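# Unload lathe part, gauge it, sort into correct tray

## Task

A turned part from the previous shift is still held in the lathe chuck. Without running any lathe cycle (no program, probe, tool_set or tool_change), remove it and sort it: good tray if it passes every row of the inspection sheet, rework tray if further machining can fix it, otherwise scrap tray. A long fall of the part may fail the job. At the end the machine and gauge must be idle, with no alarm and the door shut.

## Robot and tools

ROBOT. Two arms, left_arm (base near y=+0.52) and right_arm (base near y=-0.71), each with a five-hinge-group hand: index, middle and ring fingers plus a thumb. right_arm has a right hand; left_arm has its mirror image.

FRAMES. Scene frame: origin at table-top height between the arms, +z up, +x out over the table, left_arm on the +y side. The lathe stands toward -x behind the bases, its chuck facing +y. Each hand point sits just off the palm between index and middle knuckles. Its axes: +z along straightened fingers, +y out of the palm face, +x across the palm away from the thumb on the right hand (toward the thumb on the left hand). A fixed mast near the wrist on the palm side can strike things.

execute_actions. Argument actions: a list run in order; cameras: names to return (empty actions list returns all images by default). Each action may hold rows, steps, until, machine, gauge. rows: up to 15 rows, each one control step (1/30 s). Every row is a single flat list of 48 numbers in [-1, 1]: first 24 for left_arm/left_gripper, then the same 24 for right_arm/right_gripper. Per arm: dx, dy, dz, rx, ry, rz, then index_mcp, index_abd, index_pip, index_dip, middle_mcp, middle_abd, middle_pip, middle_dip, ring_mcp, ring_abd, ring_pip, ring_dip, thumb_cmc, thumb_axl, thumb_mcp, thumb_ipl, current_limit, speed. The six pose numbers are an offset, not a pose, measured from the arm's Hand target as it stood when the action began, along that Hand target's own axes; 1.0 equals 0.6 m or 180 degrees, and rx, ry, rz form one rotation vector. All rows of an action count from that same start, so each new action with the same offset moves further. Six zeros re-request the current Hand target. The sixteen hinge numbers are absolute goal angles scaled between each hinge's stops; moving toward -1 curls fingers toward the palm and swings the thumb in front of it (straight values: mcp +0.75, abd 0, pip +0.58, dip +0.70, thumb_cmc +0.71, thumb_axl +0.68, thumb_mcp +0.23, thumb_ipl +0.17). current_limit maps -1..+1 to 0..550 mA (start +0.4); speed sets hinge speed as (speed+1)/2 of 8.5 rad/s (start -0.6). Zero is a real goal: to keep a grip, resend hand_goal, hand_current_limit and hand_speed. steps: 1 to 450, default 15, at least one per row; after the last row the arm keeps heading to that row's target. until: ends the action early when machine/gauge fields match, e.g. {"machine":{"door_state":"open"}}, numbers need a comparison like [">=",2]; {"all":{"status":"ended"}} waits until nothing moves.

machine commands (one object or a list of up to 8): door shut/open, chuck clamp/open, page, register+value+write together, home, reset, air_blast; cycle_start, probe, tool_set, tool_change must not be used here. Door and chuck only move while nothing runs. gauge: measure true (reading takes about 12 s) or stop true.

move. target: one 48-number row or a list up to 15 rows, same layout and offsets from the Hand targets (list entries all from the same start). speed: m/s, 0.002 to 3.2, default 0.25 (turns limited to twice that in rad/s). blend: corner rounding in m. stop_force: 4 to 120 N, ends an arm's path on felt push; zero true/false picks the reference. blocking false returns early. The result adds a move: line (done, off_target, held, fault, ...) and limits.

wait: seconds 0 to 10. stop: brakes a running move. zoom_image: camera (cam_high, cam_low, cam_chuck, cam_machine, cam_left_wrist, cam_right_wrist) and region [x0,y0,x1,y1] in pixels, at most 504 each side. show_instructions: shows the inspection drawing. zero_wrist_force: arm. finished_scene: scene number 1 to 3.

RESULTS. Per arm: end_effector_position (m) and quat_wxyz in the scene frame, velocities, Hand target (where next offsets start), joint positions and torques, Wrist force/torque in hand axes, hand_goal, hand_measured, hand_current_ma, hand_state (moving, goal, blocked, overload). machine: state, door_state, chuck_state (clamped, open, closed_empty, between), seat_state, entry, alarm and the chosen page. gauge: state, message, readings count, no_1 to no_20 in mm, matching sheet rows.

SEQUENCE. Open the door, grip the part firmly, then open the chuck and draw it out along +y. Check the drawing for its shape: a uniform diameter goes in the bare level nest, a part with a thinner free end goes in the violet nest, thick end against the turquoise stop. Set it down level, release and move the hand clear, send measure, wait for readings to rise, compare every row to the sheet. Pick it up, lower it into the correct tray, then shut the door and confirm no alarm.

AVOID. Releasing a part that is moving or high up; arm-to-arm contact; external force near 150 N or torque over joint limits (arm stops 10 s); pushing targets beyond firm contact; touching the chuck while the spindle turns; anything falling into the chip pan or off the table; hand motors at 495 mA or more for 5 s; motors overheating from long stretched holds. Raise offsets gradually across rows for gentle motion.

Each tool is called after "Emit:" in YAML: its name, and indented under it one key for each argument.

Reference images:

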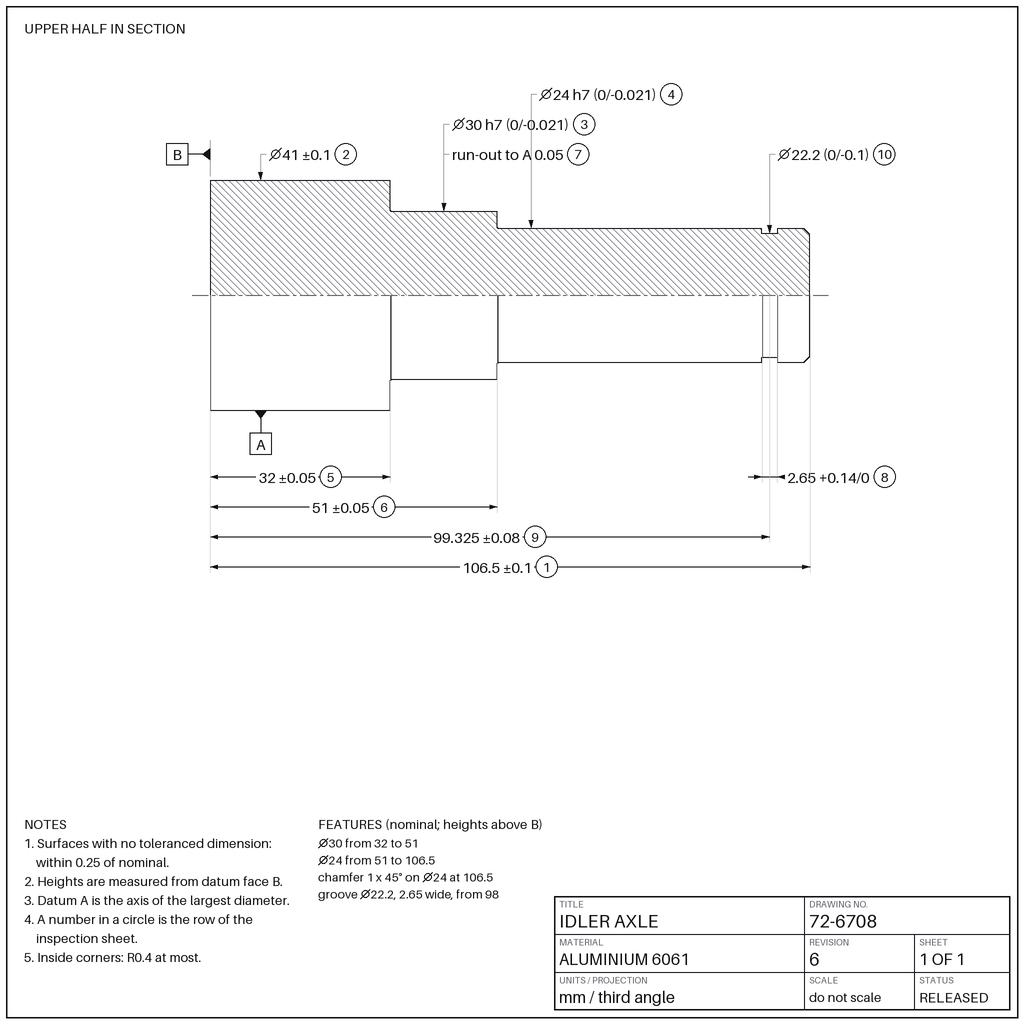

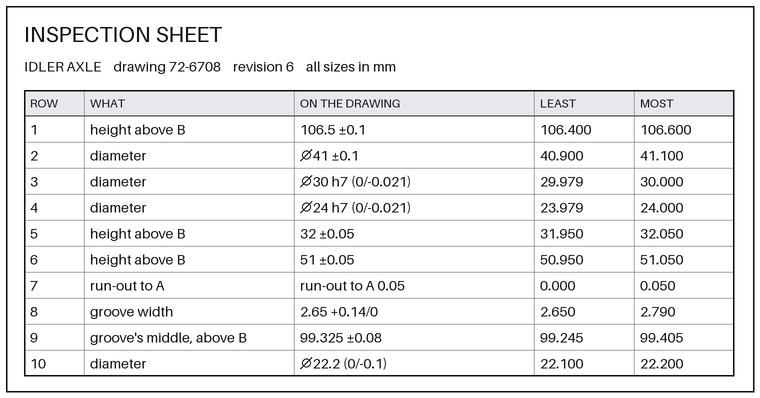

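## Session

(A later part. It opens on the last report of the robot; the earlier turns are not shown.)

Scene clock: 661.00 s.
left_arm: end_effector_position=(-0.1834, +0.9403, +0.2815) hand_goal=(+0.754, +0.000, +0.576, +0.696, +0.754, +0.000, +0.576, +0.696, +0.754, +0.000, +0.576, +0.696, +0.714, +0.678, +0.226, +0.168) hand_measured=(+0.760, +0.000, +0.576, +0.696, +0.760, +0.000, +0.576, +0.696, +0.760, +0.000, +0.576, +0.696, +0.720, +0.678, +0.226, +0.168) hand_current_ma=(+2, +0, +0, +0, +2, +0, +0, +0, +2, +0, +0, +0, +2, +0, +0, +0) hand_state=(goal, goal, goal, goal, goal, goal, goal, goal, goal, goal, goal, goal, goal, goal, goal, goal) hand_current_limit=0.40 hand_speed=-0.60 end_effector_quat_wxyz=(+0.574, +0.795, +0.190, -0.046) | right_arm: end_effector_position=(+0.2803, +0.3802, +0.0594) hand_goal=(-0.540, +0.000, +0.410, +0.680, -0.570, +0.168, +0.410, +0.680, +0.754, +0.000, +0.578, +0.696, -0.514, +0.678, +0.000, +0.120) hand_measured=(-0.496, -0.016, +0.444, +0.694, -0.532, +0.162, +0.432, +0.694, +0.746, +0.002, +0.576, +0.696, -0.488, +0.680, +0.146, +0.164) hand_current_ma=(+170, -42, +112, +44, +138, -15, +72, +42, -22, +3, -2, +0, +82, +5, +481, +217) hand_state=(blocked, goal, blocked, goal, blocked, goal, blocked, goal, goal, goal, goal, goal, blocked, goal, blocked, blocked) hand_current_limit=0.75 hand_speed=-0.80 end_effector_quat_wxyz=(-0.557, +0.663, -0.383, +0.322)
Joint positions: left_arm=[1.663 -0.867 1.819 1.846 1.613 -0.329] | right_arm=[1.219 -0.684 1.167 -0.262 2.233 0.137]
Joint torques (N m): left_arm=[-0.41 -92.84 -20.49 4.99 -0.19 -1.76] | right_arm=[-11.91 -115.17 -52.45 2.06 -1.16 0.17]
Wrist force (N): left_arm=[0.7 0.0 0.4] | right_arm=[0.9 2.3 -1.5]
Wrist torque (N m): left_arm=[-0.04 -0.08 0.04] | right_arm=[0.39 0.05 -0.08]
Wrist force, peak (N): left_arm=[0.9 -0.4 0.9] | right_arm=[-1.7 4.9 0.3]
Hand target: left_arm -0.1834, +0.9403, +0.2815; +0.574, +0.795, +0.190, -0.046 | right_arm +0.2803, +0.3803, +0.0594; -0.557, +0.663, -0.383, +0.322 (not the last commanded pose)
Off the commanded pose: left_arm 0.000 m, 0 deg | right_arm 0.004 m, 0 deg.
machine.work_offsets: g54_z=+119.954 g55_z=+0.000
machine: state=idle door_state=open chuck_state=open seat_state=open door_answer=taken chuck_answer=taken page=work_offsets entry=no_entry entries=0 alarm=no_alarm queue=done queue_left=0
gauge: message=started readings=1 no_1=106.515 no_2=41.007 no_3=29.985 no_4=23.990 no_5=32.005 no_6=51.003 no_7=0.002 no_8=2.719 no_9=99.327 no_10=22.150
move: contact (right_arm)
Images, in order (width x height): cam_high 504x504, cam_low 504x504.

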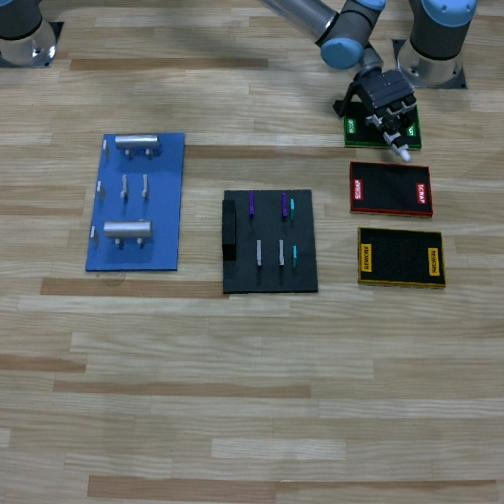

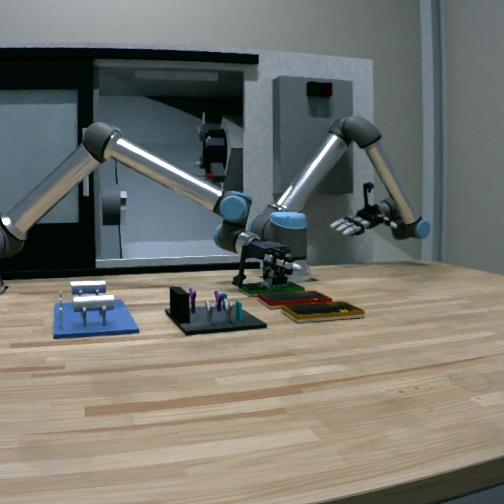

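Emit:
execute_actions:
  actions:
    - {"rows":[[0,0,0,0,0,0,0.754,0,0.576,0.696,0.754,0,0.576,0.696,0.754,0,0.576,0.696,0.714,0.678,0.226,0.168,0.4,-0.6,0,0,0,0,0,0,-0.36,0,0.431,0.696,-0.36,0.167,0.431,0.696,0.753,0,0.577,0.696,-0.514,0.677,0.3,0.168,0.4,-0.92]],"steps":100}
  cameras: ["cam_high","cam_low"]

Emit:
zoom_image:
  camera: "cam_high"
  region: [320, 50, 450, 180]

Emit:
zoom_image:
  camera: "cam_low"
  region: [210, 210, 330, 310]

Scene clock: 675.40 s.
left_arm: end_effector_position=(-0.1834, +0.9403, +0.2815) hand_goal=(+0.754, +0.000, +0.576, +0.696, +0.754, +0.000, +0.576, +0.696, +0.754, +0.000, +0.576, +0.696, +0.714, +0.678, +0.226, +0.168) hand_measured=(+0.760, +0.000, +0.576, +0.696, +0.760, +0.000, +0.576, +0.696, +0.760, +0.000, +0.576, +0.696, +0.720, +0.678, +0.226, +0.168) hand_current_ma=(+2, +0, +0, +0, +2, +0, +0, +0, +2, +0, +0, +0, +2, +0, +0, +0) hand_state=(goal, goal, goal, goal, goal, goal, goal, goal, goal, goal, goal, goal, goal, goal, goal, goal) hand_current_limit=0.40 hand_speed=-0.60 end_effector_quat_wxyz=(+0.574, +0.795, +0.190, -0.046) | right_arm: end_effector_position=(+0.2803, +0.3803, +0.0594) hand_goal=(-0.360, +0.000, +0.432, +0.696, -0.360, +0.168, +0.432, +0.696, +0.754, +0.000, +0.578, +0.696, -0.514, +0.678, +0.300, +0.168) hand_measured=(-0.444, -0.012, +0.402, +0.682, -0.422, +0.166, +0.414, +0.684, +0.746, +0.002, +0.576, +0.696, -0.516, +0.680, +0.278, +0.166) hand_current_ma=(-352, -31, -99, -42, -252, -2, -54, -32, -22, +3, -2, +0, -5, +4, -95, -9) hand_state=(blocked, goal, blocked, goal, blocked, goal, goal, goal, goal, goal, goal, goal, goal, goal, blocked, goal) hand_current_limit=0.40 hand_speed=-0.92 end_effector_quat_wxyz=(-0.557, +0.663, -0.383, +0.322)
Joint positions: left_arm=[1.663 -0.867 1.819 1.846 1.613 -0.329] | right_arm=[1.219 -0.684 1.167 -0.262 2.233 0.137]
Joint torques (N m): left_arm=[-0.6 -93.31 -19.71 5 -0.1 -1.97] | right_arm=[2.75 -95.95 -43.7 -0.39 -1.24 1.86]
Wrist force (N): left_arm=[0.3 0.1 0.1] | right_arm=[1.0 -0.2 -3.9]
Wrist torque (N m): left_arm=[-0.01 -0.05 0.00] | right_arm=[0.15 0.04 -0.06]
Wrist force, peak (N): left_arm=[1.2 0.1 0.4] | right_arm=[0.6 0.0 -5.1]
Hand target: left_arm -0.1834, +0.9403, +0.2815; +0.574, +0.795, +0.190, -0.046 | right_arm +0.2803, +0.3803, +0.0594; -0.557, +0.663, -0.383, +0.322
Off the commanded pose: left_arm 0.000 m, 0 deg | right_arm 0.000 m, 0 deg.
machine.work_offsets: g54_z=+119.954 g55_z=+0.000
machine: state=idle door_state=open chuck_state=open seat_state=open door_answer=taken chuck_answer=taken page=work_offsets entry=no_entry entries=0 alarm=no_alarm queue=done queue_left=0
gauge: message=started readings=1 no_1=106.515 no_2=41.007 no_3=29.985 no_4=23.990 no_5=32.005 no_6=51.003 no_7=0.002 no_8=2.719 no_9=99.327 no_10=22.150
Images, in order (width x height): cam_high 504x504, cam_low 504x504.

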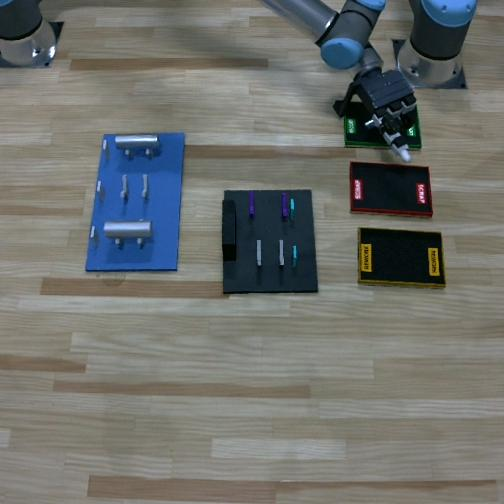

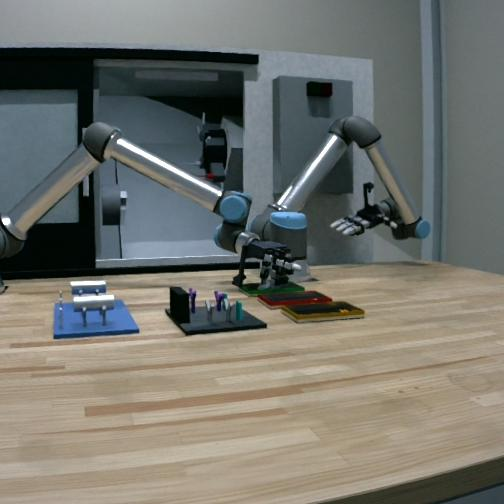

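Scaled by 3.877 from the camera's 504x504 image, which has a finer 720x720 frame.

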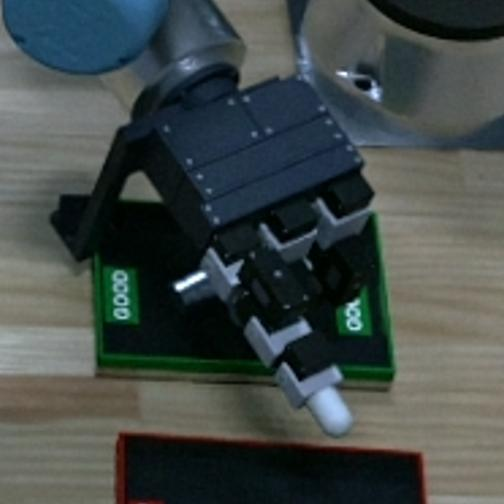

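Scaled by 4.200 from the camera's 504x504 image, which has a finer 720x720 frame.

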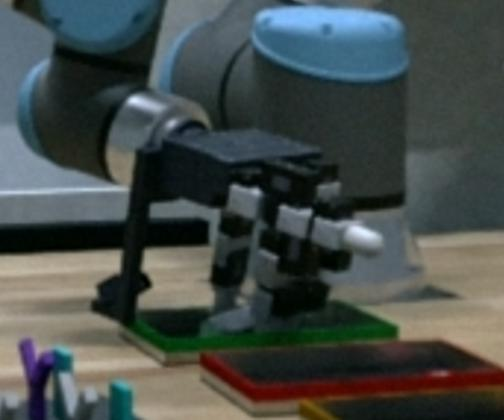

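Emit:
move:
  target:
    - [0,0,0,0,0,0,0.754,0,0.576,0.696,0.754,0,0.576,0.696,0.754,0,0.576,0.696,0.714,0.678,0.226,0.168,0.4,-0.6,0,-0.0164,-0.0029,0,0,0,-0.36,0,0.431,0.696,-0.36,0.167,0.431,0.696,0.753,0,0.577,0.696,-0.514,0.677,0.3,0.168,0.4,-0.92]
    - [0,0,0,0,0,0,0.754,0,0.576,0.696,0.754,0,0.576,0.696,0.754,0,0.576,0.696,0.714,0.678,0.226,0.168,0.4,-0.6,0,-0.1313,-0.0231,0,0,0,-0.30,0,0.431,0.696,-0.30,0.167,0.431,0.696,0.753,0,0.577,0.696,-0.514,0.677,0.34,0.168,0.4,-0.85]
  speed: 0.04
  cameras: ["cam_high","cam_low"]

Emit:
zoom_image:
  camera: "cam_high"
  region: [320, 50, 450, 180]

Emit:
zoom_image:
  camera: "cam_low"
  region: [210, 210, 330, 310]

Scene clock: 692.93 s.
left_arm: end_effector_position=(-0.1834, +0.9403, +0.2815) hand_goal=(+0.754, +0.000, +0.576, +0.696, +0.754, +0.000, +0.576, +0.696, +0.754, +0.000, +0.576, +0.696, +0.714, +0.678, +0.226, +0.168) hand_measured=(+0.760, +0.000, +0.576, +0.696, +0.760, +0.000, +0.576, +0.696, +0.760, +0.000, +0.576, +0.696, +0.720, +0.678, +0.226, +0.168) hand_current_ma=(+2, +0, +0, +0, +2, +0, +0, +0, +2, +0, +0, +0, +2, +0, +0, +0) hand_state=(goal, goal, goal, goal, goal, goal, goal, goal, goal, goal, goal, goal, goal, goal, goal, goal) hand_current_limit=0.40 hand_speed=-0.60 end_effector_quat_wxyz=(+0.574, +0.795, +0.190, -0.046) | right_arm: end_effector_position=(+0.2803, +0.3802, +0.1394) hand_goal=(-0.300, +0.000, +0.432, +0.696, -0.300, +0.168, +0.432, +0.696, +0.754, +0.000, +0.578, +0.696, -0.514, +0.678, +0.340, +0.168) hand_measured=(-0.304, -0.002, +0.430, +0.694, -0.304, +0.168, +0.430, +0.694, +0.746, +0.002, +0.576, +0.696, -0.518, +0.680, +0.334, +0.166) hand_current_ma=(-12, -5, -6, -6, -11, -1, -4, -6, -22, +3, -2, +0, -12, +4, -17, -9) hand_state=(goal, goal, goal, goal, goal, goal, goal, goal, goal, goal, goal, goal, goal, goal, goal, goal) hand_current_limit=0.40 hand_speed=-0.85 end_effector_quat_wxyz=(-0.557, +0.663, -0.383, +0.322)
Joint positions: left_arm=[1.663 -0.867 1.819 1.846 1.613 -0.329] | right_arm=[1.219 -0.744 1.126 -0.161 2.233 0.137]
Joint torques (N m): left_arm=[0.1 -91.41 -20.42 5.08 0.24 -1.97] | right_arm=[18.17 -81.63 -38.43 -3.13 1.67 -0.06]
Wrist force (N): left_arm=[0.8 0.1 0.4] | right_arm=[-1.4 2.4 0.0]
Wrist torque (N m): left_arm=[-0.03 -0.11 0.05] | right_arm=[0.40 0.17 -0.03]
Wrist force, peak (N): left_arm=[0.4 -0.5 1.1] | right_arm=[0.8 -0.2 -4.5]
Hand target: left_arm -0.1834, +0.9403, +0.2815; +0.574, +0.795, +0.190, -0.046 | right_arm +0.2803, +0.3802, +0.1394; -0.557, +0.663, -0.383, +0.322
Off the commanded pose: left_arm 0.000 m, 0 deg | right_arm 0.000 m, 0 deg.
machine.work_offsets: g54_z=+119.954 g55_z=+0.000
machine: state=idle door_state=open chuck_state=open seat_state=open door_answer=taken chuck_answer=taken page=work_offsets entry=no_entry entries=0 alarm=no_alarm queue=done queue_left=0
gauge: message=started readings=1 no_1=106.515 no_2=41.007 no_3=29.985 no_4=23.990 no_5=32.005 no_6=51.003 no_7=0.002 no_8=2.719 no_9=99.327 no_10=22.150
move: done
Images, in order (width x height): cam_high 504x504, cam_low 504x504.

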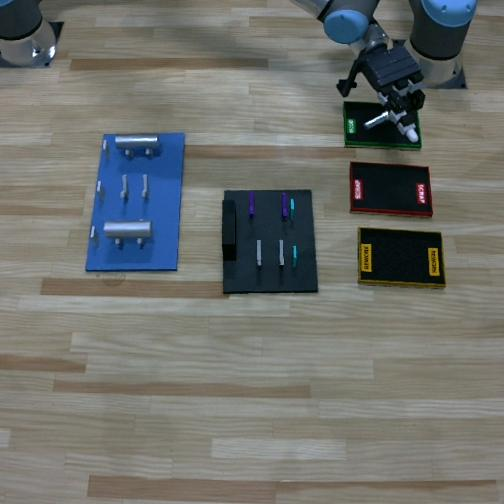

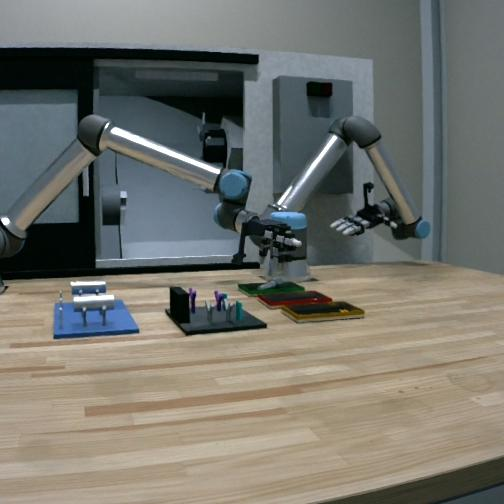

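Scaled by 3.877 from the camera's 504x504 image, which has a finer 720x720 frame.

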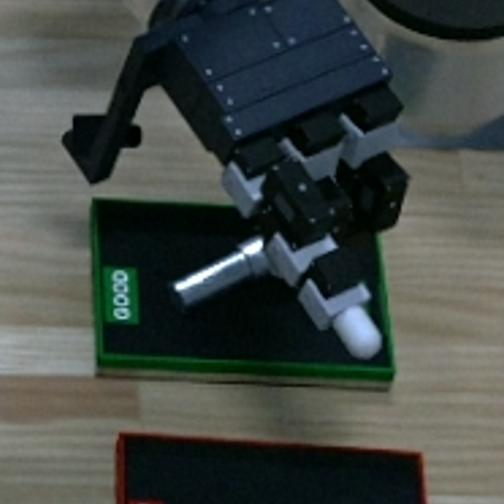

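Scaled by 4.200 from the camera's 504x504 image, which has a finer 720x720 frame.

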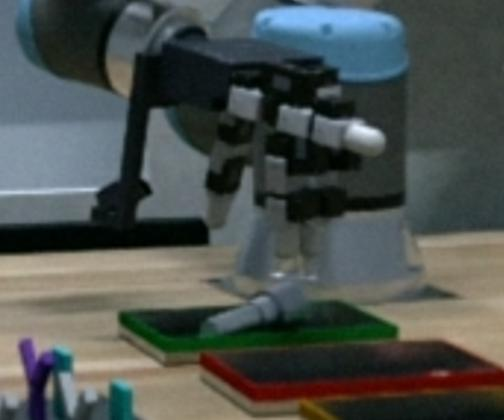

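Emit:
execute_actions:
  actions:
    - {"machine":{"door":"shut"},"steps":15}

Emit:
move:
  target: [0,0,0,0,0,0,0.754,0,0.576,0.696,0.754,0,0.576,0.696,0.754,0,0.576,0.696,0.714,0.678,0.226,0.168,0.4,-0.6,0.3608,-0.128,-0.234,0,0,0,-0.30,0,0.431,0.696,-0.30,0.167,0.431,0.696,0.753,0,0.577,0.696,-0.514,0.677,0.34,0.168,0.4,-0.85]
  speed: 0.2
  cameras: ["cam_high","cam_machine"]

Emit:
zoom_image:
  camera: "cam_high"
  region: [320, 50, 450, 180]

Scene clock: 699.07 s.
left_arm: end_effector_position=(-0.1834, +0.9403, +0.2815) hand_goal=(+0.754, +0.000, +0.576, +0.696, +0.754, +0.000, +0.576, +0.696, +0.754, +0.000, +0.576, +0.696, +0.714, +0.678, +0.226, +0.168) hand_measured=(+0.760, +0.000, +0.576, +0.696, +0.760, +0.000, +0.576, +0.696, +0.760, +0.000, +0.576, +0.696, +0.720, +0.678, +0.226, +0.168) hand_current_ma=(+2, +0, +0, +0, +2, +0, +0, +0, +2, +0, +0, +0, +2, +0, +0, +0) hand_state=(goal, goal, goal, goal, goal, goal, goal, goal, goal, goal, goal, goal, goal, goal, goal, goal) hand_current_limit=0.40 hand_speed=-0.60 end_effector_quat_wxyz=(+0.574, +0.795, +0.190, -0.046) | right_arm: end_effector_position=(+0.2803, +0.3802, +0.1394) hand_goal=(-0.300, +0.000, +0.432, +0.696, -0.300, +0.168, +0.432, +0.696, +0.754, +0.000, +0.578, +0.696, -0.514, +0.678, +0.340, +0.168) hand_measured=(-0.304, -0.002, +0.430, +0.694, -0.304, +0.168, +0.430, +0.694, +0.746, +0.002, +0.576, +0.696, -0.518, +0.680, +0.334, +0.166) hand_current_ma=(-12, -5, -6, -6, -11, -1, -4, -6, -22, +3, -2, +0, -12, +4, -17, -9) hand_state=(goal, goal, goal, goal, goal, goal, goal, goal, goal, goal, goal, goal, goal, goal, goal, goal) hand_current_limit=0.40 hand_speed=-0.85 end_effector_quat_wxyz=(-0.557, +0.663, -0.383, +0.322)
Joint positions: left_arm=[1.663 -0.867 1.819 1.846 1.613 -0.329] | right_arm=[1.219 -0.744 1.126 -0.161 2.233 0.137]
Joint torques (N m): left_arm=[-2.19 -92.63 -20.56 4.97 -0.37 -2.19] | right_arm=[18.57 -81.78 -38.44 -3.2 1.86 1.99]
Wrist force (N): left_arm=[0.2 0.2 0.3] | right_arm=[-1.2 1.9 0.6]
Wrist torque (N m): left_arm=[0.00 -0.03 -0.01] | right_arm=[0.26 0.11 -0.02]
Wrist force, peak (N): left_arm=[0.5 -0.4 1.1] | right_arm=[-1.9 2.5 0.2]
Hand target: left_arm -0.1834, +0.9403, +0.2815; +0.574, +0.795, +0.190, -0.046 | right_arm +0.2803, +0.3802, +0.1394; -0.557, +0.663, -0.383, +0.322
Off the commanded pose: left_arm 0.000 m, 0 deg | right_arm 0.000 m, 0 deg.
machine.work_offsets: g54_z=+119.954 g55_z=+0.000
machine: state=idle door_state=between chuck_state=open seat_state=open door_answer=taken chuck_answer=taken page=work_offsets entry=no_entry entries=0 alarm=no_alarm queue=running queue_left=0
gauge: message=started readings=1 no_1=106.515 no_2=41.007 no_3=29.985 no_4=23.990 no_5=32.005 no_6=51.003 no_7=0.002 no_8=2.719 no_9=99.327 no_10=22.150

Scene clock: 700.87 s.
left_arm: end_effector_position=(-0.1834, +0.9403, +0.2815) hand_goal=(+0.754, +0.000, +0.576, +0.696, +0.754, +0.000, +0.576, +0.696, +0.754, +0.000, +0.576, +0.696, +0.714, +0.678, +0.226, +0.168) hand_measured=(+0.760, +0.000, +0.576, +0.696, +0.760, +0.000, +0.576, +0.696, +0.760, +0.000, +0.576, +0.696, +0.720, +0.678, +0.226, +0.168) hand_current_ma=(+2, +0, +0, +0, +2, +0, +0, +0, +2, +0, +0, +0, +2, +0, +0, +0) hand_state=(goal, goal, goal, goal, goal, goal, goal, goal, goal, goal, goal, goal, goal, goal, goal, goal) hand_current_limit=0.40 hand_speed=-0.60 end_effector_quat_wxyz=(+0.574, +0.795, +0.190, -0.046) | right_arm: end_effector_position=(+0.2803, +0.1303, +0.2393) hand_goal=(-0.300, +0.000, +0.432, +0.696, -0.300, +0.168, +0.432, +0.696, +0.754, +0.000, +0.578, +0.696, -0.514, +0.678, +0.340, +0.168) hand_measured=(-0.304, -0.002, +0.430, +0.694, -0.304, +0.168, +0.430, +0.694, +0.746, +0.002, +0.576, +0.696, -0.516, +0.680, +0.336, +0.166) hand_current_ma=(-9, -4, -6, -6, -8, -1, -4, -6, -22, +3, -2, +0, -7, +4, -14, -9) hand_state=(goal, goal, goal, goal, goal, goal, goal, goal, goal, goal, goal, goal, goal, goal, goal, goal) hand_current_limit=0.40 hand_speed=-0.85 end_effector_quat_wxyz=(-0.557, +0.663, -0.383, +0.322)
Joint positions: left_arm=[1.663 -0.867 1.819 1.846 1.613 -0.329] | right_arm=[1.091 -1.195 1.683 -0.285 2.109 0.105]
Joint torques (N m): left_arm=[-1.09 -91.4 -20.08 5.08 -0.1 -2.11] | right_arm=[16.99 -74.86 -40.43 -0.11 1.87 1.79]
Wrist force (N): left_arm=[0.4 -0.4 0.6] | right_arm=[-1.8 1.3 0.0]
Wrist torque (N m): left_arm=[-0.12 -0.05 0.02] | right_arm=[0.18 0.24 0.04]
Wrist force, peak (N): left_arm=[0.7 0.5 0.7] | right_arm=[-3.7 2.8 0.7]
Hand target: left_arm -0.1834, +0.9403, +0.2815; +0.574, +0.795, +0.190, -0.046 | right_arm +0.2801, +0.1302, +0.2393; -0.557, +0.663, -0.383, +0.322
Off the commanded pose: left_arm 0.000 m, 0 deg | right_arm 0.000 m, 0 deg.
machine.work_offsets: g54_z=+119.954 g55_z=+0.000
machine: state=idle door_state=shut chuck_state=open seat_state=open door_answer=taken chuck_answer=taken page=work_offsets entry=no_entry entries=0 alarm=no_alarm queue=running queue_left=0
gauge: message=started readings=1 no_1=106.515 no_2=41.007 no_3=29.985 no_4=23.990 no_5=32.005 no_6=51.003 no_7=0.002 no_8=2.719 no_9=99.327 no_10=22.150
move: done
Images, in order (width x height): cam_high 504x504, cam_machine 504x504.

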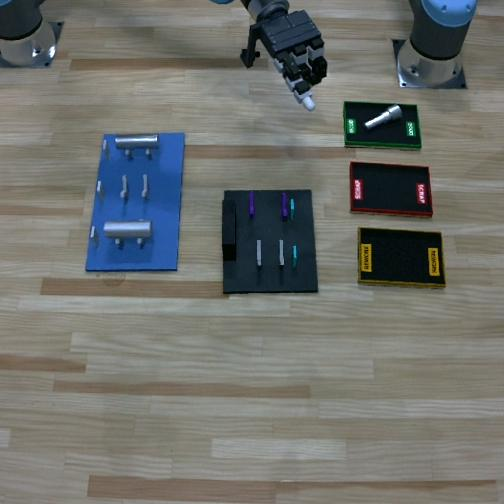

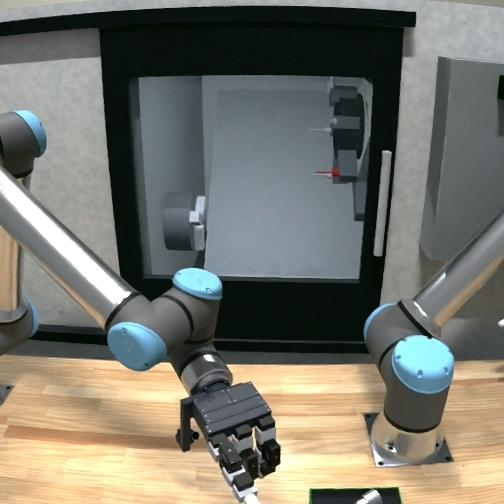

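Scaled by 3.877 from the camera's 504x504 image, which has a finer 720x720 frame.

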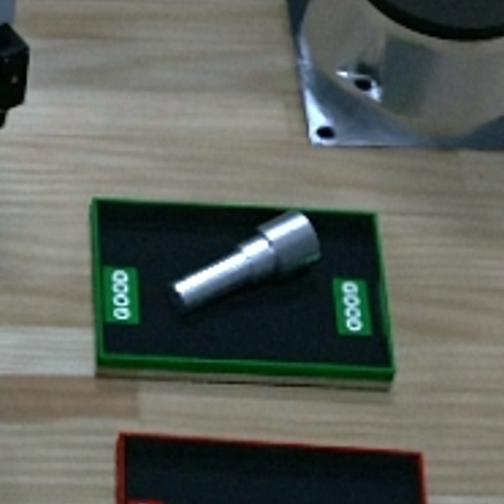

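Emit:
finished_scene:
  scene: 1

The scene is finished: the task was done.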